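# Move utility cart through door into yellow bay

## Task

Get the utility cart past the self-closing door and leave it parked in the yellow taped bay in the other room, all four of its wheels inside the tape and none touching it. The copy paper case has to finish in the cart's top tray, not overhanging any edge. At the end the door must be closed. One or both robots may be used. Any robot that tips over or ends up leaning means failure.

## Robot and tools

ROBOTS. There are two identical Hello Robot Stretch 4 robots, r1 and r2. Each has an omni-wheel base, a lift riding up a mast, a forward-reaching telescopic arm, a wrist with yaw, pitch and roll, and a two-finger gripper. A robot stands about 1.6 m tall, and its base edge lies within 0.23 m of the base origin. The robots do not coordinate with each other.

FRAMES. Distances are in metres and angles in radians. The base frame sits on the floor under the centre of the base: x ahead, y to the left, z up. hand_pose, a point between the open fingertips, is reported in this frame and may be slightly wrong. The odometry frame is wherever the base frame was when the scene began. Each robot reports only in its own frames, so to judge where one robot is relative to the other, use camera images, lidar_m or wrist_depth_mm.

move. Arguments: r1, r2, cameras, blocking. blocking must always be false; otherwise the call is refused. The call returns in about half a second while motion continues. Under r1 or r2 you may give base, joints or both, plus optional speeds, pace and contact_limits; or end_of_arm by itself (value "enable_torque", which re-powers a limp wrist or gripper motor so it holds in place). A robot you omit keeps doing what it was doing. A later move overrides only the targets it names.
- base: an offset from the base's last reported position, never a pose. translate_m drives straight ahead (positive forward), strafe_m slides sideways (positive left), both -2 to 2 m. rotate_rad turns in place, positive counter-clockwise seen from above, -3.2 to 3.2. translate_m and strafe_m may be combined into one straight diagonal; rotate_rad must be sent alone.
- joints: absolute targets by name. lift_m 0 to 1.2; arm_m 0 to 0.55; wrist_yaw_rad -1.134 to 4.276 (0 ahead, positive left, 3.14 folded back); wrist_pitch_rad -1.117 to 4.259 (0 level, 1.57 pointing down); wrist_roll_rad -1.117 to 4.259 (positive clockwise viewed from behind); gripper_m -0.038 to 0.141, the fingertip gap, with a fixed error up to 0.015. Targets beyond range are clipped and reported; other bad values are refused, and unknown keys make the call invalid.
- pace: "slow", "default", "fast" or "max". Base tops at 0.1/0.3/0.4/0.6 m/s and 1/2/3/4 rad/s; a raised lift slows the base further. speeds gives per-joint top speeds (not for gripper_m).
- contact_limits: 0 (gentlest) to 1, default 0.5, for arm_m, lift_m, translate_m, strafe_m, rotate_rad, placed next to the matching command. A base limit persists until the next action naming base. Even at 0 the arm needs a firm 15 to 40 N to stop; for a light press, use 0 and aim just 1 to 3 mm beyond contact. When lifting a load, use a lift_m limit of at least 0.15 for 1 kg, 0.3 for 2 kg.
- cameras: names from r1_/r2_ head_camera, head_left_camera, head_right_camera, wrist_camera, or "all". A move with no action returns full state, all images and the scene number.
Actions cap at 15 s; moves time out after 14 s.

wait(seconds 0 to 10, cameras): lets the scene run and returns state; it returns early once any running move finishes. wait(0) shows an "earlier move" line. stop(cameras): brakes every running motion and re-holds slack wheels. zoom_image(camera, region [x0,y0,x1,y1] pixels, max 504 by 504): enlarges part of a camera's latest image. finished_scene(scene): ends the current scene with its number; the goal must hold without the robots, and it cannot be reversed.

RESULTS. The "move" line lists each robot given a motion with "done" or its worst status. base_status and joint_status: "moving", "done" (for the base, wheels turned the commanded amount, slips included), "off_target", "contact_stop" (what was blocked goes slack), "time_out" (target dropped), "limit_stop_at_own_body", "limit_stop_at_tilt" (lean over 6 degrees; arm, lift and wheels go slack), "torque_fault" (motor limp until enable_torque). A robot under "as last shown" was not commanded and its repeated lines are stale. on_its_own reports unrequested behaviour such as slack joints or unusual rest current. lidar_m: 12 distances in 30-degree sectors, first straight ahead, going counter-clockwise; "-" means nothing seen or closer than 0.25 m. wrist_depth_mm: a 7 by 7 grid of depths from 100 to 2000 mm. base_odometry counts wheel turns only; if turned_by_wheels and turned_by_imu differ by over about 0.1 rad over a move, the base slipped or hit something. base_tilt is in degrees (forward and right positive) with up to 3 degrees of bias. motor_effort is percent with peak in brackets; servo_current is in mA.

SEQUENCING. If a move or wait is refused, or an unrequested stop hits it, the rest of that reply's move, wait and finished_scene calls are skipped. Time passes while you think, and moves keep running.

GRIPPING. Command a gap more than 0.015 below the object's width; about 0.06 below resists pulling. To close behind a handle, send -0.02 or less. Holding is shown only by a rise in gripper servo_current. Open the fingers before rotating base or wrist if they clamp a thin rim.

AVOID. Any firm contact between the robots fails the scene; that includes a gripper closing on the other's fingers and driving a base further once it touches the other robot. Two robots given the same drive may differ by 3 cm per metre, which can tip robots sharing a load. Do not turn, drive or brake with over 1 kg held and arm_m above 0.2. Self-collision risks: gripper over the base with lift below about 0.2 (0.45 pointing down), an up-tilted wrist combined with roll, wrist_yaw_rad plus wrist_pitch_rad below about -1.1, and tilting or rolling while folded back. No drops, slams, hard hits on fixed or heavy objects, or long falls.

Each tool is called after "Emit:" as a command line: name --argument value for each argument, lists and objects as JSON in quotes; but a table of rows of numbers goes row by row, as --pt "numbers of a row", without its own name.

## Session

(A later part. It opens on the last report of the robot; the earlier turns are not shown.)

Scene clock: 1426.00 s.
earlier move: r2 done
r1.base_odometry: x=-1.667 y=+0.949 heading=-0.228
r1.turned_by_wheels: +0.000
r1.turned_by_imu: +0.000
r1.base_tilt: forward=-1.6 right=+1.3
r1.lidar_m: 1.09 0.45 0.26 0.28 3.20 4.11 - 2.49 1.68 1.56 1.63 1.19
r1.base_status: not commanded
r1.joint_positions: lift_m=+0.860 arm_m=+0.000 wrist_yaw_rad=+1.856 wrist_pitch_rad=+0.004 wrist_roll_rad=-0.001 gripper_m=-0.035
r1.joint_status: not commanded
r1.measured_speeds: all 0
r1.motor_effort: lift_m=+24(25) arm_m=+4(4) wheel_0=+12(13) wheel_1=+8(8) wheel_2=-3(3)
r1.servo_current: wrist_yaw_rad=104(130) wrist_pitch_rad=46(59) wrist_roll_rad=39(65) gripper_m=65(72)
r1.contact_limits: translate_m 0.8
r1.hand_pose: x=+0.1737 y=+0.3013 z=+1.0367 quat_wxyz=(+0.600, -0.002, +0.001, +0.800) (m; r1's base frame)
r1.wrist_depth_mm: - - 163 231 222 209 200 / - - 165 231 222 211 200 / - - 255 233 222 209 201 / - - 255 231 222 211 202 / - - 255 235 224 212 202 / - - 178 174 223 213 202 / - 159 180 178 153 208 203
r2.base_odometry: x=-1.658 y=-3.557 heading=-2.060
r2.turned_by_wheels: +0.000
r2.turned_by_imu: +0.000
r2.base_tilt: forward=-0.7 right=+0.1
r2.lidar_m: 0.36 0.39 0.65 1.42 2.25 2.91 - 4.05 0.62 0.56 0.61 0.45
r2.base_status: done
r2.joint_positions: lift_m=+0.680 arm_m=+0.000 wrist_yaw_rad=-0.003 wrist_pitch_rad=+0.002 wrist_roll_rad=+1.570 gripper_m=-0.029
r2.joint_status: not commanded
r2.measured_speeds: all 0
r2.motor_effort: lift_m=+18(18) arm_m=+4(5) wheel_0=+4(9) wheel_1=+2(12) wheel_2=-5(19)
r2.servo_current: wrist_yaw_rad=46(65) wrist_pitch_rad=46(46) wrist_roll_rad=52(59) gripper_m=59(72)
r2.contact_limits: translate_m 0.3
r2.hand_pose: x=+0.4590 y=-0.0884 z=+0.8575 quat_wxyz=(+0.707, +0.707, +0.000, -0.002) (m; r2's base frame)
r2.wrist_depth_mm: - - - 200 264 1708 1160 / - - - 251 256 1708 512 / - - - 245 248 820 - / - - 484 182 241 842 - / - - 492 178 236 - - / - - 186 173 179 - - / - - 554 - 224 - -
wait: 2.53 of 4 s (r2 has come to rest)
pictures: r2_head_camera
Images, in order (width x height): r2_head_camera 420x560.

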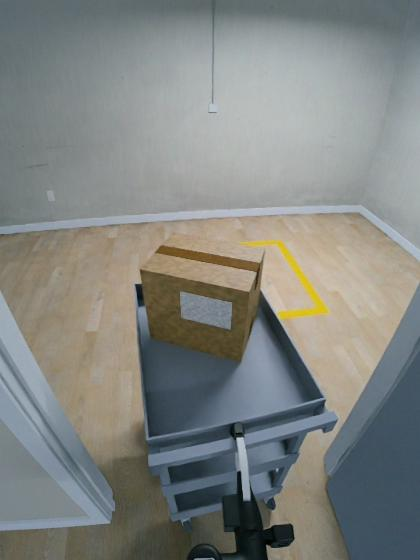

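Emit:
move --r2 '{"base":{"translate_m":0.45,"strafe_m":0.15},"contact_limits":{"translate_m":0.3}}' --blocking false

Emit:
wait --seconds 4 --cameras '["r2_head_camera"]'

Scene clock: 1433.17 s.
move: r2 moving
r1: as last shown
r1.lidar_m: 1.09 0.44 0.25 0.31 3.20 4.13 - 2.49 1.70 1.58 1.62 1.17
r1.motor_effort: lift_m=+24(24) arm_m=+4(4) wheel_0=+12(12) wheel_1=+8(8) wheel_2=-3(3)
r1.servo_current: wrist_yaw_rad=104(124) wrist_pitch_rad=52(52) wrist_roll_rad=52(59) gripper_m=65(72)
r1.contact_limits: translate_m 0.8
r1.wrist_depth_mm: - - 164 231 222 208 200 / - - 165 232 223 211 200 / - - 255 233 223 211 201 / - - 255 231 224 211 202 / - - 255 235 224 212 202 / - - 178 174 222 212 202 / - 159 179 178 153 208 203
r2.base_odometry: x=-1.663 y=-3.590 heading=-2.060
r2.turned_by_wheels: +0.000
r2.turned_by_imu: +0.000
r2.base_tilt: forward=-0.7 right=+0.1
r2.lidar_m: 0.36 0.39 0.61 1.34 2.24 2.90 - 4.08 0.64 0.59 0.64 0.43
r2.base_status: translate_m moving; strafe_m moving
r2.joint_positions: lift_m=+0.680 arm_m=+0.000 wrist_yaw_rad=-0.003 wrist_pitch_rad=+0.002 wrist_roll_rad=+1.570 gripper_m=-0.029
r2.joint_status: not commanded
r2.measured_speeds: translate_m=+0.120 strafe_m=+0.042 rotate_rad=-0.006 lift_m=+0.000 arm_m=+0.000 wrist_yaw_rad=+0.000 wrist_pitch_rad=+0.000 wrist_roll_rad=+0.000
r2.motor_effort: lift_m=+18(18) arm_m=+4(4) wheel_0=+6(10) wheel_1=+9(11) wheel_2=-14(17)
r2.servo_current: wrist_yaw_rad=52(59) wrist_pitch_rad=39(46) wrist_roll_rad=46(52) gripper_m=72(72)
r2.contact_limits: translate_m 0.3
r2.hand_pose: x=+0.4590 y=-0.0884 z=+0.8575 quat_wxyz=(+0.707, +0.707, +0.000, -0.002) (m; r2's base frame)
r2.wrist_depth_mm: - - - 259 263 1708 1182 / - - - 193 255 1708 512 / - - - 186 248 831 - / - - 488 181 242 854 - / - - 492 177 235 - - / - - 186 173 180 - - / - - 559 - 223 - -
pictures: none

Scene clock: 1435.67 s.
earlier move: r2 done
r1.base_odometry: x=-1.667 y=+0.949 heading=-0.228
r1.turned_by_wheels: +0.000
r1.turned_by_imu: +0.000
r1.base_tilt: forward=-1.6 right=+1.3
r1.lidar_m: 1.09 0.43 0.26 0.32 3.20 4.13 - 2.51 1.70 1.57 1.60 1.18
r1.base_status: not commanded
r1.joint_positions: lift_m=+0.860 arm_m=+0.000 wrist_yaw_rad=+1.856 wrist_pitch_rad=+0.004 wrist_roll_rad=-0.001 gripper_m=-0.035
r1.joint_status: not commanded
r1.measured_speeds: all 0
r1.motor_effort: lift_m=+24(25) arm_m=+4(4) wheel_0=+12(13) wheel_1=+8(8) wheel_2=-3(3)
r1.servo_current: wrist_yaw_rad=91(130) wrist_pitch_rad=39(52) wrist_roll_rad=46(72) gripper_m=65(72)
r1.contact_limits: translate_m 0.8
r1.hand_pose: x=+0.1737 y=+0.3013 z=+1.0367 quat_wxyz=(+0.600, -0.002, +0.001, +0.800) (m; r1's base frame)
r1.wrist_depth_mm: - - 163 231 221 208 199 / - - 165 232 221 210 200 / - - 255 233 224 209 201 / - - 255 232 223 211 202 / - - 256 235 224 211 202 / - - 177 175 224 212 203 / - 159 179 177 153 208 203
r2.base_odometry: x=-1.737 y=-4.025 heading=-2.060
r2.turned_by_wheels: +0.001
r2.turned_by_imu: +0.002
r2.base_tilt: forward=-0.7 right=+0.0
r2.lidar_m: 0.36 0.40 0.25 0.25 2.15 2.76 - 1.14 0.76 0.71 0.79 0.45
r2.base_status: done
r2.joint_positions: lift_m=+0.680 arm_m=+0.000 wrist_yaw_rad=-0.002 wrist_pitch_rad=+0.002 wrist_roll_rad=+1.570 gripper_m=-0.029
r2.joint_status: not commanded
r2.measured_speeds: all 0
r2.motor_effort: lift_m=+18(18) arm_m=+4(4) wheel_0=+5(10) wheel_1=+3(11) wheel_2=-3(17)
r2.servo_current: wrist_yaw_rad=46(59) wrist_pitch_rad=39(46) wrist_roll_rad=46(52) gripper_m=65(78)
r2.contact_limits: translate_m 0.3
r2.hand_pose: x=+0.4591 y=-0.0881 z=+0.8575 quat_wxyz=(+0.707, +0.707, +0.000, -0.002) (m; r2's base frame)
r2.wrist_depth_mm: - - - 188 250 1708 1160 / - - - 185 246 1708 - / - - 647 181 242 809 - / - - 477 179 238 842 - / - - 504 176 234 820 - / - - 186 173 179 - - / - - 585 - 226 - -
wait: 2.50 of 4 s (r2 has come to rest)
pictures: r2_head_camera
Images, in order (width x height): r2_head_camera 420x560.

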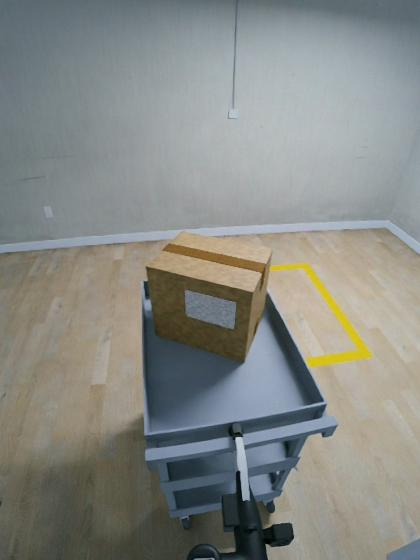

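Emit:
move --r2 '{"base":{"translate_m":0.4,"strafe_m":0.02},"contact_limits":{"translate_m":0.3}}' --blocking false

Emit:
wait --seconds 4

Emit:
move --r2 '{"base":{"strafe_m":0.35}}' --blocking false

Emit:
wait --seconds 4 --cameras '["r2_head_camera"]'

Scene clock: 1444.23 s.
move: r2 moving
r1: as last shown
r1.lidar_m: 1.11 0.44 0.27 0.29 3.22 4.14 - 2.49 1.71 1.57 1.61 1.19
r1.servo_current: wrist_yaw_rad=117(130) wrist_pitch_rad=46(52) wrist_roll_rad=52(52) gripper_m=59(72)
r1.contact_limits: translate_m 0.8
r1.wrist_depth_mm: - - 163 230 220 208 200 / - - 165 231 223 211 200 / - - 256 232 223 210 200 / - - 256 232 224 211 202 / - - 255 235 224 211 203 / - - 177 174 223 212 202 / - 159 179 177 153 208 204
r2.base_odometry: x=-1.750 y=-4.053 heading=-2.059
r2.turned_by_wheels: +0.000
r2.turned_by_imu: +0.001
r2.base_tilt: forward=-0.7 right=+0.1
r2.lidar_m: 0.36 0.37 0.25 0.25 2.27 2.74 - 1.11 0.78 0.71 0.79 0.44
r2.base_status: translate_m moving; strafe_m moving
r2.joint_positions: lift_m=+0.680 arm_m=+0.000 wrist_yaw_rad=-0.002 wrist_pitch_rad=+0.002 wrist_roll_rad=+1.570 gripper_m=-0.029
r2.joint_status: not commanded
r2.measured_speeds: translate_m=+0.122 strafe_m=+0.006 rotate_rad=+0.003 lift_m=+0.000 arm_m=+0.000 wrist_yaw_rad=+0.000 wrist_pitch_rad=+0.000 wrist_roll_rad=+0.000
r2.motor_effort: lift_m=+18(18) arm_m=+4(4) wheel_0=+8(11) wheel_1=+9(10) wheel_2=-13(17)
r2.servo_current: wrist_yaw_rad=46(59) wrist_pitch_rad=46(46) wrist_roll_rad=39(52) gripper_m=65(72)
r2.contact_limits: translate_m 0.3
r2.hand_pose: x=+0.4591 y=-0.0881 z=+0.8575 quat_wxyz=(+0.707, +0.707, +0.000, -0.002) (m; r2's base frame)
r2.wrist_depth_mm: - - - 190 253 1661 1182 / - - - 186 248 1708 525 / - - - 183 243 831 - / - - 477 179 238 842 - / - - 496 176 235 820 - / - - 186 173 180 - - / - - 574 - 226 - -
pictures: none

Scene clock: 1446.57 s.
earlier move: r2 done
r1.base_odometry: x=-1.667 y=+0.949 heading=-0.228
r1.turned_by_wheels: +0.000
r1.turned_by_imu: +0.000
r1.base_tilt: forward=-1.6 right=+1.3
r1.lidar_m: 1.08 0.43 0.26 0.32 3.20 4.14 - 2.52 1.70 1.56 1.61 1.18
r1.base_status: not commanded
r1.joint_positions: lift_m=+0.860 arm_m=+0.000 wrist_yaw_rad=+1.856 wrist_pitch_rad=+0.004 wrist_roll_rad=-0.001 gripper_m=-0.035
r1.joint_status: not commanded
r1.measured_speeds: all 0
r1.motor_effort: lift_m=+24(25) arm_m=+4(4) wheel_0=+12(13) wheel_1=+8(8) wheel_2=-3(3)
r1.servo_current: wrist_yaw_rad=104(130) wrist_pitch_rad=46(52) wrist_roll_rad=65(65) gripper_m=72(72)
r1.contact_limits: translate_m 0.8
r1.hand_pose: x=+0.1737 y=+0.3013 z=+1.0367 quat_wxyz=(+0.600, -0.002, +0.001, +0.800) (m; r1's base frame)
r1.wrist_depth_mm: - - 163 230 221 208 199 / - - 165 232 222 211 200 / - - 256 233 222 210 200 / - - 255 232 224 211 202 / - - 254 234 224 211 203 / - - 177 174 224 212 203 / - 159 179 178 154 209 203
r2.base_odometry: x=-1.907 y=-4.387 heading=-2.059
r2.turned_by_wheels: +0.000
r2.turned_by_imu: +0.002
r2.base_tilt: forward=-0.7 right=+0.1
r2.lidar_m: 0.36 0.36 2.26 1.50 0.35 0.36 - 1.11 0.76 0.79 2.68 0.43
r2.base_status: done
r2.joint_positions: lift_m=+0.680 arm_m=+0.000 wrist_yaw_rad=+0.002 wrist_pitch_rad=+0.002 wrist_roll_rad=+1.570 gripper_m=-0.029
r2.joint_status: not commanded
r2.measured_speeds: all 0
r2.motor_effort: lift_m=+18(18) arm_m=+4(5) wheel_0=+7(14) wheel_1=+3(10) wheel_2=-2(17)
r2.servo_current: wrist_yaw_rad=59(72) wrist_pitch_rad=33(52) wrist_roll_rad=46(59) gripper_m=59(78)
r2.contact_limits: translate_m 0.3
r2.hand_pose: x=+0.4594 y=-0.0869 z=+0.8575 quat_wxyz=(+0.707, +0.707, +0.001, +0.000) (m; r2's base frame)
r2.wrist_depth_mm: - - - 270 279 307 1098 / - - - 260 266 1808 504 / - - - 250 254 1863 - / - - 549 186 246 831 - / - - 480 180 237 - - / - - 186 173 179 - - / - - 544 - 222 - -
wait: 2.33 of 4 s (r2 has come to rest)
pictures: none

Scene clock: 1447.07 s.
move: r2 moving
r1: as last shown
r1.lidar_m: 1.09 0.46 0.25 0.32 3.22 4.12 - 2.50 1.71 1.55 1.60 1.20
r1.motor_effort: lift_m=+24(24) arm_m=+4(4) wheel_0=+12(13) wheel_1=+8(8) wheel_2=-3(3)
r1.servo_current: wrist_yaw_rad=117(124) wrist_pitch_rad=46(46) wrist_roll_rad=39(65) gripper_m=65(72)
r1.contact_limits: translate_m 0.8
r1.wrist_depth_mm: - - 164 232 220 208 199 / - - 165 232 222 211 200 / - - 256 232 223 209 201 / - - 254 232 224 211 201 / - - 255 235 224 211 203 / - - 178 174 224 212 202 / - 159 179 177 153 208 204
r2.base_odometry: x=-1.875 y=-4.404 heading=-2.060
r2.turned_by_wheels: +0.000
r2.turned_by_imu: -0.001
r2.base_tilt: forward=-0.7 right=+0.1
r2.lidar_m: 0.36 0.40 2.23 1.55 0.36 0.31 - 1.13 0.82 0.82 2.71 0.44
r2.base_status: strafe_m moving
r2.joint_positions: lift_m=+0.680 arm_m=+0.000 wrist_yaw_rad=-0.006 wrist_pitch_rad=+0.002 wrist_roll_rad=+1.570 gripper_m=-0.029
r2.joint_status: not commanded
r2.measured_speeds: translate_m=+0.000 strafe_m=+0.139 rotate_rad=-0.002 lift_m=+0.000 arm_m=+0.000 wrist_yaw_rad=-0.028 wrist_pitch_rad=+0.000 wrist_roll_rad=+0.000
r2.motor_effort: lift_m=+18(18) arm_m=+4(4) wheel_0=-14(14) wheel_1=+13(13) wheel_2=-1(1)
r2.servo_current: wrist_yaw_rad=52(52) wrist_pitch_rad=39(46) wrist_roll_rad=46(52) gripper_m=65(72)
r2.hand_pose: x=+0.4587 y=-0.0893 z=+0.8575 quat_wxyz=(+0.707, +0.707, -0.001, -0.003) (m; r2's base frame)
r2.wrist_depth_mm: - - - 273 283 1366 1042 / - - - 263 268 1661 500 / - - - 251 255 1808 - / - - 549 187 246 842 - / - - 488 180 237 - - / - - 187 173 180 - - / - - 530 - 222 - -
pictures: none

Scene clock: 1449.07 s.
earlier move: r2 done
r1.base_odometry: x=-1.667 y=+0.949 heading=-0.228
r1.turned_by_wheels: +0.000
r1.turned_by_imu: +0.000
r1.base_tilt: forward=-1.6 right=+1.3
r1.lidar_m: 1.10 0.46 0.26 0.32 3.21 4.13 - 2.53 1.74 1.56 1.59 1.15
r1.base_status: not commanded
r1.joint_positions: lift_m=+0.860 arm_m=+0.000 wrist_yaw_rad=+1.856 wrist_pitch_rad=+0.004 wrist_roll_rad=-0.001 gripper_m=-0.035
r1.joint_status: not commanded
r1.measured_speeds: all 0
r1.motor_effort: lift_m=+24(25) arm_m=+4(4) wheel_0=+12(13) wheel_1=+8(8) wheel_2=-3(3)
r1.servo_current: wrist_yaw_rad=104(124) wrist_pitch_rad=46(52) wrist_roll_rad=46(65) gripper_m=59(72)
r1.contact_limits: translate_m 0.8
r1.hand_pose: x=+0.1737 y=+0.3013 z=+1.0367 quat_wxyz=(+0.600, -0.002, +0.001, +0.800) (m; r1's base frame)
r1.wrist_depth_mm: - - 163 231 221 208 200 / - - 165 231 222 210 200 / - - 255 232 223 210 201 / - - 254 232 224 211 202 / - - 255 234 224 211 201 / - - 178 174 222 212 203 / - 159 179 178 154 208 204
r2.base_odometry: x=-1.598 y=-4.552 heading=-2.059
r2.turned_by_wheels: +0.000
r2.turned_by_imu: +0.000
r2.base_tilt: forward=-0.6 right=+0.1
r2.lidar_m: 0.42 2.59 1.91 1.70 0.43 0.29 0.25 0.25 1.12 1.11 3.02 0.41
r2.base_status: done
r2.joint_positions: lift_m=+0.680 arm_m=+0.000 wrist_yaw_rad=-0.001 wrist_pitch_rad=+0.002 wrist_roll_rad=+1.570 gripper_m=-0.029
r2.joint_status: not commanded
r2.measured_speeds: all 0
r2.motor_effort: lift_m=+18(18) arm_m=+4(4) wheel_0=-3(17) wheel_1=+2(13) wheel_2=+0(2)
r2.servo_current: wrist_yaw_rad=46(65) wrist_pitch_rad=39(52) wrist_roll_rad=39(59) gripper_m=65(78)
r2.hand_pose: x=+0.4592 y=-0.0877 z=+0.8575 quat_wxyz=(+0.707, +0.707, +0.000, -0.001) (m; r2's base frame)
r2.wrist_depth_mm: - - 549 139 193 - - / - 473 445 144 200 759 - / - 477 455 149 209 - - / - - 530 157 219 - - / - - 640 164 229 - - / - - 186 172 171 1618 496 / - - - - - - 1205
wait: 2.00 of 4 s (r2 has come to rest)
pictures: r2_head_camera
Images, in order (width x height): r2_head_camera 420x560.

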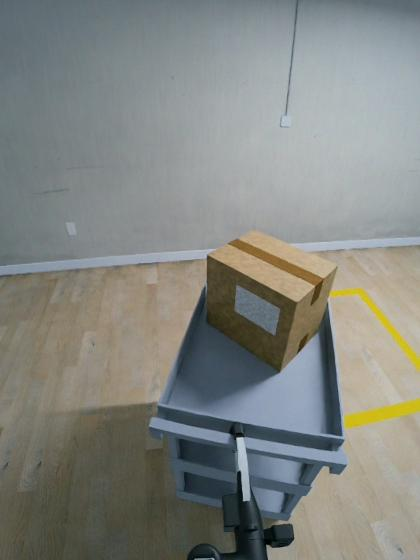

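Emit:
move --r2 '{"base":{"translate_m":0.1,"strafe_m":0.35}}' --blocking false

Emit:
wait --seconds 4

Emit:
move --r2 '{"base":{"translate_m":0.4,"strafe_m":-0.22}}' --blocking false

Emit:
wait --seconds 4 --cameras '["r2_head_camera"]'

Scene clock: 1459.43 s.
move: r2 moving
r1: as last shown
r1.base_tilt: forward=-1.7 right=+1.3
r1.lidar_m: 1.10 0.42 0.26 0.33 3.17 4.12 - 2.52 1.69 1.58 1.62 1.20
r1.motor_effort: lift_m=+24(25) arm_m=+4(4) wheel_0=+12(12) wheel_1=+8(8) wheel_2=-3(3)
r1.servo_current: wrist_yaw_rad=104(124) wrist_pitch_rad=39(52) wrist_roll_rad=33(59) gripper_m=65(65)
r1.contact_limits: translate_m 0.8
r1.wrist_depth_mm: - - 163 230 220 208 200 / - - 165 231 221 211 200 / - - 256 233 223 210 202 / - - 255 232 224 211 202 / - - 255 236 224 211 202 / - - 178 174 222 212 203 / - 159 179 177 153 208 204
r2.base_odometry: x=-1.575 y=-4.574 heading=-2.060
r2.turned_by_wheels: -0.001
r2.turned_by_imu: +0.000
r2.base_tilt: forward=-0.7 right=+0.1
r2.lidar_m: 0.43 2.56 1.88 1.76 0.47 0.29 0.26 0.25 1.14 1.15 3.05 0.38
r2.base_status: translate_m moving; strafe_m moving
r2.joint_positions: lift_m=+0.680 arm_m=+0.000 wrist_yaw_rad=-0.004 wrist_pitch_rad=+0.002 wrist_roll_rad=+1.570 gripper_m=-0.029
r2.joint_status: not commanded
r2.measured_speeds: translate_m=+0.035 strafe_m=+0.120 rotate_rad=+0.007 lift_m=+0.000 arm_m=+0.000 wrist_yaw_rad=+0.000 wrist_pitch_rad=+0.000 wrist_roll_rad=+0.000
r2.motor_effort: lift_m=+18(18) arm_m=+4(4) wheel_0=-12(13) wheel_1=+11(11) wheel_2=-9(11)
r2.servo_current: wrist_yaw_rad=52(52) wrist_pitch_rad=39(39) wrist_roll_rad=39(59) gripper_m=72(72)
r2.hand_pose: x=+0.4589 y=-0.0885 z=+0.8575 quat_wxyz=(+0.707, +0.707, -0.001, -0.002) (m; r2's base frame)
r2.wrist_depth_mm: - - 521 135 189 - - / - 449 430 142 198 759 - / - 484 466 148 209 - - / - - 539 155 217 - - / - - - 163 228 - - / - - 186 170 170 1661 488 / - - - - - - 1205
pictures: none

Scene clock: 1461.60 s.
earlier move: r2 done
r1.base_odometry: x=-1.667 y=+0.949 heading=-0.228
r1.turned_by_wheels: +0.000
r1.turned_by_imu: +0.000
r1.base_tilt: forward=-1.6 right=+1.3
r1.lidar_m: 1.08 0.44 0.25 0.35 3.18 4.11 - 2.53 1.71 1.57 1.62 1.18
r1.base_status: not commanded
r1.joint_positions: lift_m=+0.860 arm_m=+0.000 wrist_yaw_rad=+1.856 wrist_pitch_rad=+0.004 wrist_roll_rad=-0.001 gripper_m=-0.035
r1.joint_status: not commanded
r1.measured_speeds: all 0
r1.motor_effort: lift_m=+24(25) arm_m=+4(4) wheel_0=+12(13) wheel_1=+8(8) wheel_2=-3(3)
r1.servo_current: wrist_yaw_rad=98(130) wrist_pitch_rad=46(52) wrist_roll_rad=59(59) gripper_m=65(72)
r1.contact_limits: translate_m 0.8
r1.hand_pose: x=+0.1737 y=+0.3013 z=+1.0367 quat_wxyz=(+0.600, -0.002, +0.001, +0.800) (m; r1's base frame)
r1.wrist_depth_mm: - - 163 230 221 207 200 / - - 165 232 222 210 200 / - - 256 232 223 210 202 / - - 254 232 224 211 202 / - - 255 234 224 211 201 / - - 177 174 224 211 202 / - 159 180 178 154 209 204
r2.base_odometry: x=-1.336 y=-4.804 heading=-2.060
r2.turned_by_wheels: +0.000
r2.turned_by_imu: +0.000
r2.base_tilt: forward=-0.7 right=+0.1
r2.lidar_m: 0.44 2.32 1.52 1.45 0.65 0.42 0.38 0.41 0.53 1.48 0.35 0.32
r2.base_status: done
r2.joint_positions: lift_m=+0.680 arm_m=+0.000 wrist_yaw_rad=-0.003 wrist_pitch_rad=+0.002 wrist_roll_rad=+1.570 gripper_m=-0.029
r2.joint_status: not commanded
r2.measured_speeds: all 0
r2.motor_effort: lift_m=+18(18) arm_m=+4(5) wheel_0=-6(13) wheel_1=+1(12) wheel_2=-6(11)
r2.servo_current: wrist_yaw_rad=59(59) wrist_pitch_rad=46(46) wrist_roll_rad=52(59) gripper_m=65(72)
r2.hand_pose: x=+0.4590 y=-0.0884 z=+0.8575 quat_wxyz=(+0.707, +0.707, +0.000, -0.002) (m; r2's base frame)
r2.wrist_depth_mm: - 394 384 - 124 - - / - - 500 - 139 - - / - - - - 159 - - / - - - - 185 1464 521 / - - - 120 222 1618 469 / - - 186 143 181 1661 421 / - - - - - - 1118
wait: 2.17 of 4 s (r2 has come to rest)
pictures: none

Scene clock: 1462.10 s.
move: r2 moving
r1: as last shown
r1.base_tilt: forward=-1.6 right=+1.2
r1.lidar_m: 1.10 0.46 0.25 0.32 3.18 4.11 - 2.51 1.72 1.57 1.61 1.19
r1.servo_current: wrist_yaw_rad=91(117) wrist_pitch_rad=46(46) wrist_roll_rad=46(52) gripper_m=65(65)
r1.contact_limits: translate_m 0.8
r1.wrist_depth_mm: - - 163 231 222 207 200 / - - 165 232 222 211 200 / - - 256 231 224 209 200 / - - 254 232 224 210 201 / - - 256 234 224 212 202 / - - 178 173 223 212 203 / - 158 179 178 154 209 203
r2.base_odometry: x=-1.366 y=-4.824 heading=-2.060
r2.turned_by_wheels: +0.001
r2.turned_by_imu: +0.001
r2.base_tilt: forward=-0.7 right=+0.1
r2.lidar_m: 0.45 2.37 1.56 1.45 0.69 0.47 0.41 0.43 0.53 1.46 0.31 0.31
r2.base_status: translate_m moving; strafe_m moving
r2.joint_positions: lift_m=+0.680 arm_m=+0.000 wrist_yaw_rad=-0.001 wrist_pitch_rad=+0.002 wrist_roll_rad=+1.570 gripper_m=-0.029
r2.joint_status: not commanded
r2.measured_speeds: translate_m=+0.118 strafe_m=-0.068 rotate_rad=+0.000 lift_m=+0.000 arm_m=+0.000 wrist_yaw_rad=+0.003 wrist_pitch_rad=+0.000 wrist_roll_rad=+0.000
r2.motor_effort: lift_m=+18(18) arm_m=+4(4) wheel_0=+16(16) wheel_1=+6(6) wheel_2=-14(16)
r2.servo_current: wrist_yaw_rad=52(52) wrist_pitch_rad=39(46) wrist_roll_rad=39(52) gripper_m=65(78)
r2.hand_pose: x=+0.4592 y=-0.0876 z=+0.8575 quat_wxyz=(+0.707, +0.707, +0.001, -0.001) (m; r2's base frame)
r2.wrist_depth_mm: - 402 - - - 113 - / - - - - 129 - - / - - - - 149 - - / - - - - 177 1499 500 / - - - - 215 1618 462 / - - 185 136 177 1618 1138 / - - - - - 1708 1138
pictures: none

Scene clock: 1464.47 s.
earlier move: r2 done
r1.base_odometry: x=-1.667 y=+0.949 heading=-0.228
r1.turned_by_wheels: +0.000
r1.turned_by_imu: +0.000
r1.base_tilt: forward=-1.6 right=+1.2
r1.lidar_m: 1.09 0.42 0.27 0.32 3.20 4.14 - 2.49 1.71 1.57 1.63 1.18
r1.base_status: not commanded
r1.joint_positions: lift_m=+0.860 arm_m=+0.000 wrist_yaw_rad=+1.856 wrist_pitch_rad=+0.004 wrist_roll_rad=-0.001 gripper_m=-0.035
r1.joint_status: not commanded
r1.measured_speeds: all 0
r1.motor_effort: lift_m=+24(25) arm_m=+4(4) wheel_0=+12(13) wheel_1=+8(8) wheel_2=-3(3)
r1.servo_current: wrist_yaw_rad=104(130) wrist_pitch_rad=46(52) wrist_roll_rad=33(72) gripper_m=59(72)
r1.contact_limits: translate_m 0.8
r1.hand_pose: x=+0.1737 y=+0.3013 z=+1.0367 quat_wxyz=(+0.600, -0.002, +0.001, +0.800) (m; r1's base frame)
r1.wrist_depth_mm: - - 163 231 221 208 200 / - - 165 231 222 211 200 / - - 257 233 223 211 202 / - - 255 231 223 211 202 / - - 255 234 224 211 202 / - - 177 174 224 212 203 / - 159 179 178 154 209 203
r2.base_odometry: x=-1.718 y=-5.054 heading=-2.060
r2.turned_by_wheels: -0.001
r2.turned_by_imu: +0.001
r2.base_tilt: forward=-0.7 right=+0.1
r2.lidar_m: 0.46 2.07 1.83 1.70 1.28 0.85 0.76 0.79 1.43 2.18 0.33 0.33
r2.base_status: done
r2.joint_positions: lift_m=+0.680 arm_m=+0.000 wrist_yaw_rad=+0.001 wrist_pitch_rad=+0.002 wrist_roll_rad=+1.570 gripper_m=-0.029
r2.joint_status: not commanded
r2.measured_speeds: all 0
r2.motor_effort: lift_m=+18(18) arm_m=+4(4) wheel_0=+1(20) wheel_1=+3(7) wheel_2=-5(16)
r2.servo_current: wrist_yaw_rad=52(59) wrist_pitch_rad=39(46) wrist_roll_rad=59(59) gripper_m=65(78)
r2.hand_pose: x=+0.4593 y=-0.0872 z=+0.8575 quat_wxyz=(+0.707, +0.707, +0.001, +0.000) (m; r2's base frame)
r2.wrist_depth_mm: - 394 - - - 112 - / - - - - - - - / - - - - 146 - - / - - - - 180 1537 488 / - - - - 215 1618 455 / - - 182 131 178 1430 373 / - - - - - - 1182
wait: 2.37 of 4 s (r2 has come to rest)
pictures: r2_head_camera
Images, in order (width x height): r2_head_camera 420x560.

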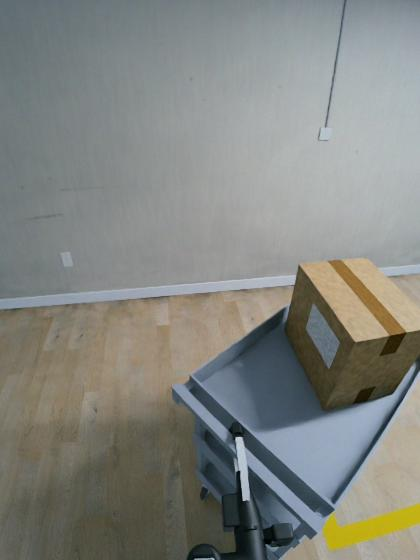

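Emit:
move --r2 '{"base":{"translate_m":0.36,"strafe_m":-0.3}}' --blocking false

Emit:
wait --seconds 4 --cameras '["r2_head_camera","r2_head_right_camera"]'

Scene clock: 1474.80 s.
move: r2 moving
r1: as last shown
r1.base_tilt: forward=-1.6 right=+1.3
r1.lidar_m: 1.11 0.44 0.25 0.31 3.17 4.13 - 2.52 1.72 1.58 1.62 1.18
r1.servo_current: wrist_yaw_rad=111(124) wrist_pitch_rad=46(46) wrist_roll_rad=52(59) gripper_m=65(72)
r1.contact_limits: translate_m 0.8
r1.wrist_depth_mm: - - 163 231 221 208 200 / - - 165 231 221 210 200 / - - 255 233 223 209 201 / - - 255 233 224 211 202 / - - 256 233 224 211 202 / - - 177 174 224 211 203 / - 159 179 177 154 209 204
r2.base_odometry: x=-1.749 y=-5.066 heading=-2.060
r2.turned_by_wheels: +0.000
r2.turned_by_imu: +0.001
r2.base_tilt: forward=-0.7 right=+0.1
r2.lidar_m: 0.43 2.04 1.82 1.70 1.31 0.85 0.78 0.81 1.43 2.30 0.35 0.33
r2.base_status: translate_m moving; strafe_m moving
r2.joint_positions: lift_m=+0.680 arm_m=+0.000 wrist_yaw_rad=+0.001 wrist_pitch_rad=+0.002 wrist_roll_rad=+1.570 gripper_m=-0.029
r2.joint_status: not commanded
r2.measured_speeds: translate_m=+0.098 strafe_m=-0.084 rotate_rad=-0.005 lift_m=+0.000 arm_m=+0.000 wrist_yaw_rad=+0.000 wrist_pitch_rad=+0.000 wrist_roll_rad=+0.000
r2.motor_effort: lift_m=+18(18) arm_m=+4(4) wheel_0=+14(17) wheel_1=-4(6) wheel_2=-11(13)
r2.servo_current: wrist_yaw_rad=39(46) wrist_pitch_rad=39(46) wrist_roll_rad=46(46) gripper_m=72(72)
r2.hand_pose: x=+0.4593 y=-0.0872 z=+0.8575 quat_wxyz=(+0.707, +0.707, +0.001, +0.000) (m; r2's base frame)
r2.wrist_depth_mm: - 397 - - - - - / - - - - - - - / - - - - - - - / - - - - 179 1537 484 / - - - - 216 1618 455 / - - 179 127 174 370 375 / - - - - - - 1205
pictures: none

Scene clock: 1477.27 s.
earlier move: r2 done
r1.base_odometry: x=-1.667 y=+0.949 heading=-0.228
r1.turned_by_wheels: +0.000
r1.turned_by_imu: +0.000
r1.base_tilt: forward=-1.6 right=+1.3
r1.lidar_m: 1.10 0.45 0.28 0.31 3.22 4.12 - 2.47 1.71 1.56 1.61 1.19
r1.base_status: not commanded
r1.joint_positions: lift_m=+0.860 arm_m=+0.000 wrist_yaw_rad=+1.856 wrist_pitch_rad=+0.004 wrist_roll_rad=-0.001 gripper_m=-0.035
r1.joint_status: not commanded
r1.measured_speeds: all 0
r1.on_its_own: wrist_yaw_rad is at rest, and its servo_current (117 mA) is outside its rest range (0 to 104 mA)
r1.motor_effort: lift_m=+24(25) arm_m=+4(4) wheel_0=+12(13) wheel_1=+8(8) wheel_2=-3(3)
r1.servo_current: wrist_yaw_rad=117(130) wrist_pitch_rad=46(52) wrist_roll_rad=33(65) gripper_m=65(72)
r1.contact_limits: translate_m 0.8
r1.hand_pose: x=+0.1737 y=+0.3013 z=+1.0367 quat_wxyz=(+0.600, -0.002, +0.001, +0.800) (m; r1's base frame)
r1.wrist_depth_mm: - - 163 231 221 208 198 / - - 165 231 222 210 200 / - - 255 232 222 210 201 / - - 253 232 223 211 202 / - - 255 234 224 212 202 / - - 177 175 224 211 202 / - 159 179 178 153 208 202
r2.base_odometry: x=-2.152 y=-5.230 heading=-2.061
r2.turned_by_wheels: +0.000
r2.turned_by_imu: +0.002
r2.base_tilt: forward=-0.6 right=+0.1
r2.lidar_m: 0.45 1.74 2.18 2.01 1.78 1.19 1.11 1.37 1.40 2.70 0.35 0.33
r2.base_status: done
r2.joint_positions: lift_m=+0.680 arm_m=+0.000 wrist_yaw_rad=+0.004 wrist_pitch_rad=+0.002 wrist_roll_rad=+1.570 gripper_m=-0.029
r2.joint_status: not commanded
r2.measured_speeds: all 0
r2.motor_effort: lift_m=+18(18) arm_m=+4(5) wheel_0=+3(19) wheel_1=-4(6) wheel_2=-3(13)
r2.servo_current: wrist_yaw_rad=39(65) wrist_pitch_rad=46(46) wrist_roll_rad=46(52) gripper_m=65(78)
r2.hand_pose: x=+0.4596 y=-0.0862 z=+0.8575 quat_wxyz=(+0.707, +0.707, +0.002, +0.001) (m; r2's base frame)
r2.wrist_depth_mm: - 368 370 - 122 - - / - 452 480 - 140 - - / - - - - 159 - - / - - - - 184 1464 525 / - - - 120 218 1464 469 / - - 183 141 177 1430 1205 / - - - - - - 1078
wait: 2.47 of 4 s (r2 has come to rest)
pictures: r2_head_camera, r2_head_right_camera
Images, in order (width x height): r2_head_camera 420x560, r2_head_right_camera 420x672.

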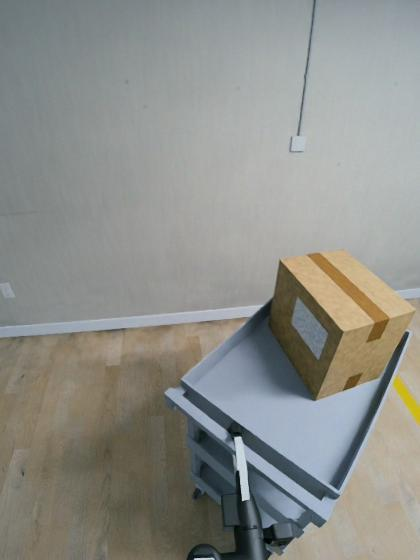

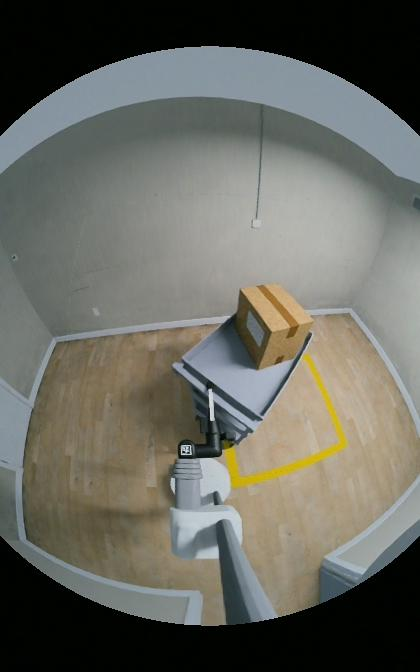

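Emit:
move --r2 '{"base":{"strafe_m":-0.58}}' --blocking false

Emit:
wait --seconds 5 --cameras '["r2_head_camera","r2_head_right_camera","r2_head_left_camera"]'

Scene clock: 1484.60 s.
move: r2 moving
r1.base_odometry: x=-1.667 y=+0.949 heading=-0.228
r1.turned_by_wheels: +0.000
r1.turned_by_imu: +0.000
r1.base_tilt: forward=-1.6 right=+1.3
r1.lidar_m: 1.10 0.45 0.27 0.32 3.18 4.13 - 2.50 1.69 1.58 1.62 1.20
r1.base_status: not commanded
r1.joint_positions: lift_m=+0.860 arm_m=+0.000 wrist_yaw_rad=+1.856 wrist_pitch_rad=+0.004 wrist_roll_rad=-0.001 gripper_m=-0.035
r1.joint_status: not commanded
r1.measured_speeds: all 0
r1.motor_effort: lift_m=+24(24) arm_m=+4(4) wheel_0=+12(13) wheel_1=+8(8) wheel_2=-3(3)
r1.servo_current: wrist_yaw_rad=117(124) wrist_pitch_rad=46(52) wrist_roll_rad=46(65) gripper_m=65(72)
r1.contact_limits: translate_m 0.8
r1.hand_pose: x=+0.1737 y=+0.3013 z=+1.0367 quat_wxyz=(+0.600, -0.002, +0.001, +0.800) (m; r1's base frame)
r1.wrist_depth_mm: - - 164 230 221 209 200 / - - 165 232 222 211 200 / - - 256 231 223 209 202 / - - 255 232 224 211 202 / - - 255 234 224 211 202 / - - 177 174 223 211 203 / - 159 179 178 154 208 204
r2.base_odometry: x=-2.184 y=-5.213 heading=-2.060
r2.turned_by_wheels: +0.001
r2.turned_by_imu: +0.001
r2.base_tilt: forward=-0.7 right=+0.0
r2.lidar_m: 0.46 1.75 2.23 2.05 1.76 1.19 1.12 1.37 1.45 2.66 2.70 0.35
r2.base_status: strafe_m moving
r2.joint_positions: lift_m=+0.680 arm_m=+0.000 wrist_yaw_rad=+0.007 wrist_pitch_rad=+0.002 wrist_roll_rad=+1.570 gripper_m=-0.029
r2.joint_status: not commanded
r2.measured_speeds: translate_m=+0.000 strafe_m=-0.138 rotate_rad=+0.002 lift_m=+0.000 arm_m=+0.000 wrist_yaw_rad=+0.004 wrist_pitch_rad=+0.000 wrist_roll_rad=+0.000
r2.motor_effort: lift_m=+18(18) arm_m=+4(4) wheel_0=+17(18) wheel_1=-9(11) wheel_2=+0(2)
r2.servo_current: wrist_yaw_rad=59(59) wrist_pitch_rad=39(52) wrist_roll_rad=52(59) gripper_m=72(72)
r2.hand_pose: x=+0.4598 y=-0.0855 z=+0.8575 quat_wxyz=(+0.707, +0.707, +0.003, +0.002) (m; r2's base frame)
r2.wrist_depth_mm: - 364 366 - 124 - - / - 469 477 - 139 - - / - - - - 158 - - / - - - - 182 1464 517 / - - - 118 213 1464 477 / - - 184 144 178 1430 1205 / - - - - 351 - 1078
pictures: none

Scene clock: 1487.37 s.
earlier move: r2 done
r1.base_odometry: x=-1.667 y=+0.949 heading=-0.228
r1.turned_by_wheels: +0.000
r1.turned_by_imu: +0.000
r1.base_tilt: forward=-1.6 right=+1.3
r1.lidar_m: 1.09 0.46 0.27 0.30 3.20 4.12 - 2.52 1.71 1.59 1.61 1.18
r1.base_status: not commanded
r1.joint_positions: lift_m=+0.860 arm_m=+0.000 wrist_yaw_rad=+1.856 wrist_pitch_rad=+0.004 wrist_roll_rad=-0.001 gripper_m=-0.035
r1.joint_status: not commanded
r1.measured_speeds: all 0
r1.motor_effort: lift_m=+24(25) arm_m=+4(4) wheel_0=+13(13) wheel_1=+8(8) wheel_2=-3(3)
r1.servo_current: wrist_yaw_rad=98(130) wrist_pitch_rad=39(52) wrist_roll_rad=39(65) gripper_m=72(72)
r1.contact_limits: translate_m 0.8
r1.hand_pose: x=+0.1737 y=+0.3013 z=+1.0367 quat_wxyz=(+0.600, -0.002, +0.001, +0.800) (m; r1's base frame)
r1.wrist_depth_mm: - - 163 231 220 208 199 / - - 165 231 222 210 200 / - - 256 232 224 210 201 / - - 255 232 224 211 202 / - - 255 234 225 211 202 / - - 177 175 224 212 204 / - 159 179 178 154 208 204
r2.base_odometry: x=-2.664 y=-4.958 heading=-2.060
r2.turned_by_wheels: +0.000
r2.turned_by_imu: +0.002
r2.base_tilt: forward=-0.7 right=+0.1
r2.lidar_m: 0.40 0.42 2.30 2.59 1.67 1.28 1.37 1.07 1.40 2.13 2.18 0.43
r2.base_status: done
r2.joint_positions: lift_m=+0.680 arm_m=+0.000 wrist_yaw_rad=+0.006 wrist_pitch_rad=+0.002 wrist_roll_rad=+1.570 gripper_m=-0.029
r2.joint_status: not commanded
r2.measured_speeds: all 0
r2.motor_effort: lift_m=+18(18) arm_m=+4(5) wheel_0=+3(18) wheel_1=-1(12) wheel_2=+0(2)
r2.servo_current: wrist_yaw_rad=52(65) wrist_pitch_rad=46(52) wrist_roll_rad=52(65) gripper_m=59(78)
r2.hand_pose: x=+0.4598 y=-0.0856 z=+0.8575 quat_wxyz=(+0.707, +0.707, +0.003, +0.001) (m; r2's base frame)
r2.wrist_depth_mm: - - - 173 231 1537 1160 / - - - 173 233 798 - / - 492 521 173 232 - - / - 477 480 173 233 - - / - 530 525 173 232 - - / - - 187 173 178 - - / - - - - - - -
wait: 2.77 of 5 s (r2 has come to rest)
pictures: r2_head_camera, r2_head_left_camera, r2_head_right_camera
Images, in order (width x height): r2_head_camera 420x560, r2_head_left_camera 420x672, r2_head_right_camera 420x672.

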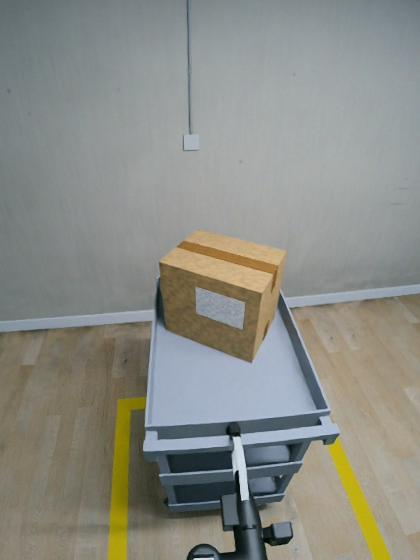

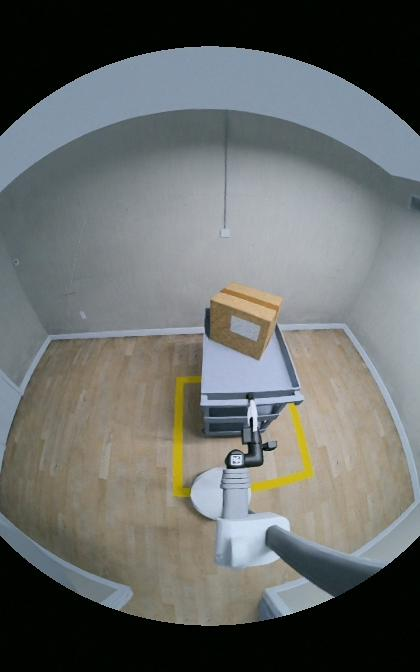

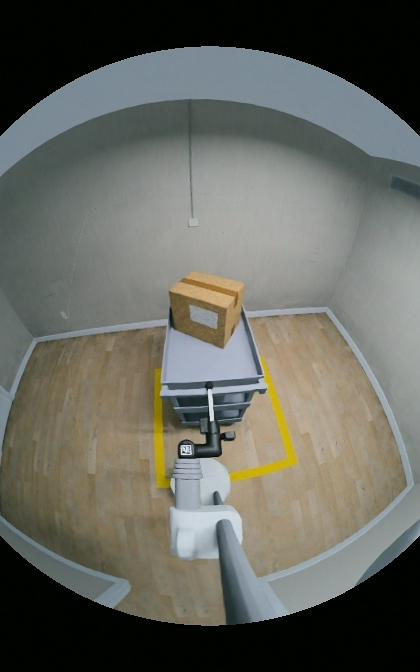

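Emit:
move --r2 '{"base":{"translate_m":-0.25}}' --blocking false

Emit:
wait --seconds 3 --cameras '["r2_head_camera","r2_head_right_camera","r2_head_left_camera"]'

Scene clock: 1495.90 s.
move: r2 moving
r1: as last shown
r1.base_tilt: forward=-1.7 right=+1.3
r1.lidar_m: 1.08 0.46 0.25 0.32 3.18 4.13 - 2.50 1.72 1.59 1.61 1.19
r1.motor_effort: lift_m=+24(25) arm_m=+4(4) wheel_0=+12(13) wheel_1=+8(8) wheel_2=-3(3)
r1.servo_current: wrist_yaw_rad=104(117) wrist_pitch_rad=39(46) wrist_roll_rad=39(65) gripper_m=72(72)
r1.contact_limits: translate_m 0.8
r1.wrist_depth_mm: - - 164 231 221 209 200 / - - 165 232 222 211 200 / - - 256 233 222 209 202 / - - 254 231 224 211 202 / - - 256 235 224 211 202 / - - 178 175 223 212 203 / - 159 179 178 154 208 203
r2.base_odometry: x=-2.649 y=-4.930 heading=-2.060
r2.turned_by_wheels: +0.000
r2.turned_by_imu: +0.001
r2.base_tilt: forward=-0.6 right=+0.1
r2.lidar_m: 0.38 0.42 2.34 2.58 1.61 1.26 1.35 1.05 1.32 2.14 2.19 0.44
r2.base_status: translate_m moving
r2.joint_positions: lift_m=+0.680 arm_m=+0.000 wrist_yaw_rad=+0.006 wrist_pitch_rad=+0.002 wrist_roll_rad=+1.570 gripper_m=-0.029
r2.joint_status: not commanded
r2.measured_speeds: translate_m=-0.123 strafe_m=+0.002 rotate_rad=+0.002 lift_m=+0.000 arm_m=+0.000 wrist_yaw_rad=+0.000 wrist_pitch_rad=+0.000 wrist_roll_rad=+0.000
r2.motor_effort: lift_m=+18(18) arm_m=-4(4) wheel_0=-11(12) wheel_1=-9(11) wheel_2=+19(19)
r2.servo_current: wrist_yaw_rad=52(59) wrist_pitch_rad=39(46) wrist_roll_rad=39(59) gripper_m=65(72)
r2.hand_pose: x=+0.4599 y=-0.0856 z=+0.8575 quat_wxyz=(+0.707, +0.707, +0.003, +0.001) (m; r2's base frame)
r2.wrist_depth_mm: - - - 175 236 1618 1160 / - - - 175 236 707 - / - - 539 175 234 831 - / - 473 477 174 235 - - / - 525 521 174 233 - - / - - 186 173 178 - - / - - - - - - -
pictures: none

Scene clock: 1497.70 s.
earlier move: r2 done
r1.base_odometry: x=-1.667 y=+0.949 heading=-0.228
r1.turned_by_wheels: +0.000
r1.turned_by_imu: +0.000
r1.base_tilt: forward=-1.6 right=+1.3
r1.lidar_m: 1.09 0.45 0.26 0.32 3.19 4.17 - 2.48 1.70 1.59 1.62 1.17
r1.base_status: not commanded
r1.joint_positions: lift_m=+0.860 arm_m=+0.000 wrist_yaw_rad=+1.856 wrist_pitch_rad=+0.004 wrist_roll_rad=-0.001 gripper_m=-0.035
r1.joint_status: not commanded
r1.measured_speeds: all 0
r1.motor_effort: lift_m=+24(25) arm_m=+4(4) wheel_0=+12(13) wheel_1=+8(8) wheel_2=-3(3)
r1.servo_current: wrist_yaw_rad=104(124) wrist_pitch_rad=46(52) wrist_roll_rad=46(65) gripper_m=65(72)
r1.contact_limits: translate_m 0.8
r1.hand_pose: x=+0.1737 y=+0.3013 z=+1.0367 quat_wxyz=(+0.600, -0.002, +0.001, +0.800) (m; r1's base frame)
r1.wrist_depth_mm: - - 163 230 222 208 200 / - - 165 232 222 211 201 / - - 256 233 222 208 201 / - - 255 232 224 211 202 / - - 255 233 224 211 202 / - - 177 174 224 211 204 / - 159 180 178 153 209 203
r2.base_odometry: x=-2.546 y=-4.737 heading=-2.061
r2.turned_by_wheels: -0.001
r2.turned_by_imu: -0.001
r2.base_tilt: forward=-0.7 right=+0.0
r2.lidar_m: 0.39 0.44 2.61 2.57 1.29 1.08 1.45 0.86 1.06 2.15 2.18 0.43
r2.base_status: done
r2.joint_positions: lift_m=+0.680 arm_m=+0.000 wrist_yaw_rad=-0.001 wrist_pitch_rad=+0.002 wrist_roll_rad=+1.570 gripper_m=-0.029
r2.joint_status: not commanded
r2.measured_speeds: all 0
r2.motor_effort: lift_m=+18(18) arm_m=-4(5) wheel_0=-5(13) wheel_1=-3(11) wheel_2=+1(19)
r2.servo_current: wrist_yaw_rad=46(59) wrist_pitch_rad=46(46) wrist_roll_rad=52(59) gripper_m=72(78)
r2.hand_pose: x=+0.4592 y=-0.0877 z=+0.8575 quat_wxyz=(+0.707, +0.707, +0.000, -0.001) (m; r2's base frame)
r2.wrist_depth_mm: - - - 177 237 1661 1229 / - - - 236 237 1576 - / - - 544 176 236 - - / - 473 477 175 234 - - / - 521 517 174 233 - - / - - 186 173 171 - - / - - - - - - -
wait: 1.80 of 3 s (r2 has come to rest)
pictures: r2_head_camera, r2_head_left_camera, r2_head_right_camera
Images, in order (width x height): r2_head_camera 420x560, r2_head_left_camera 420x672, r2_head_right_camera 420x672.

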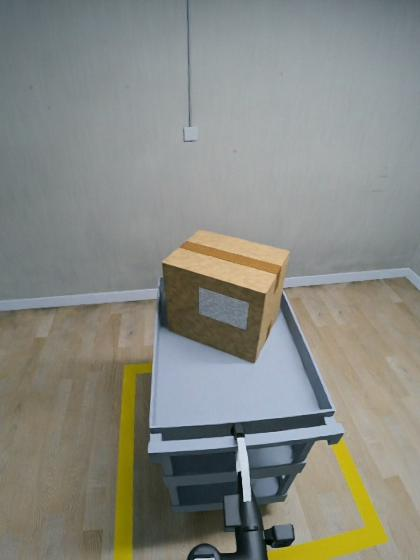

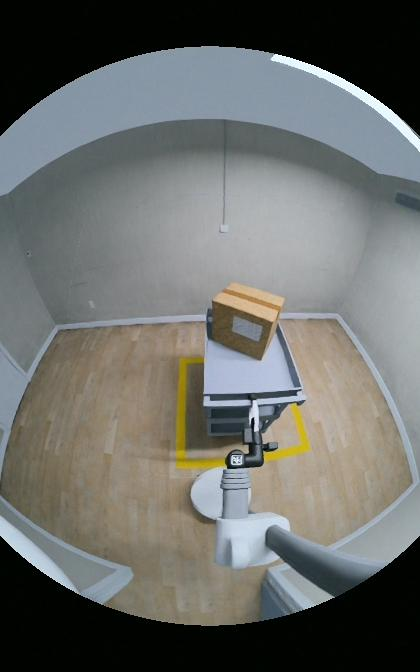

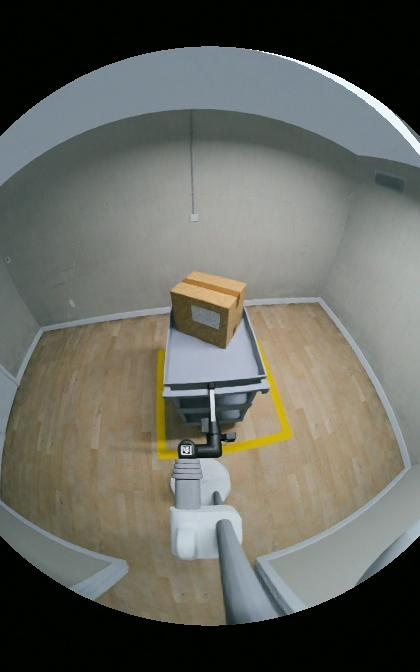

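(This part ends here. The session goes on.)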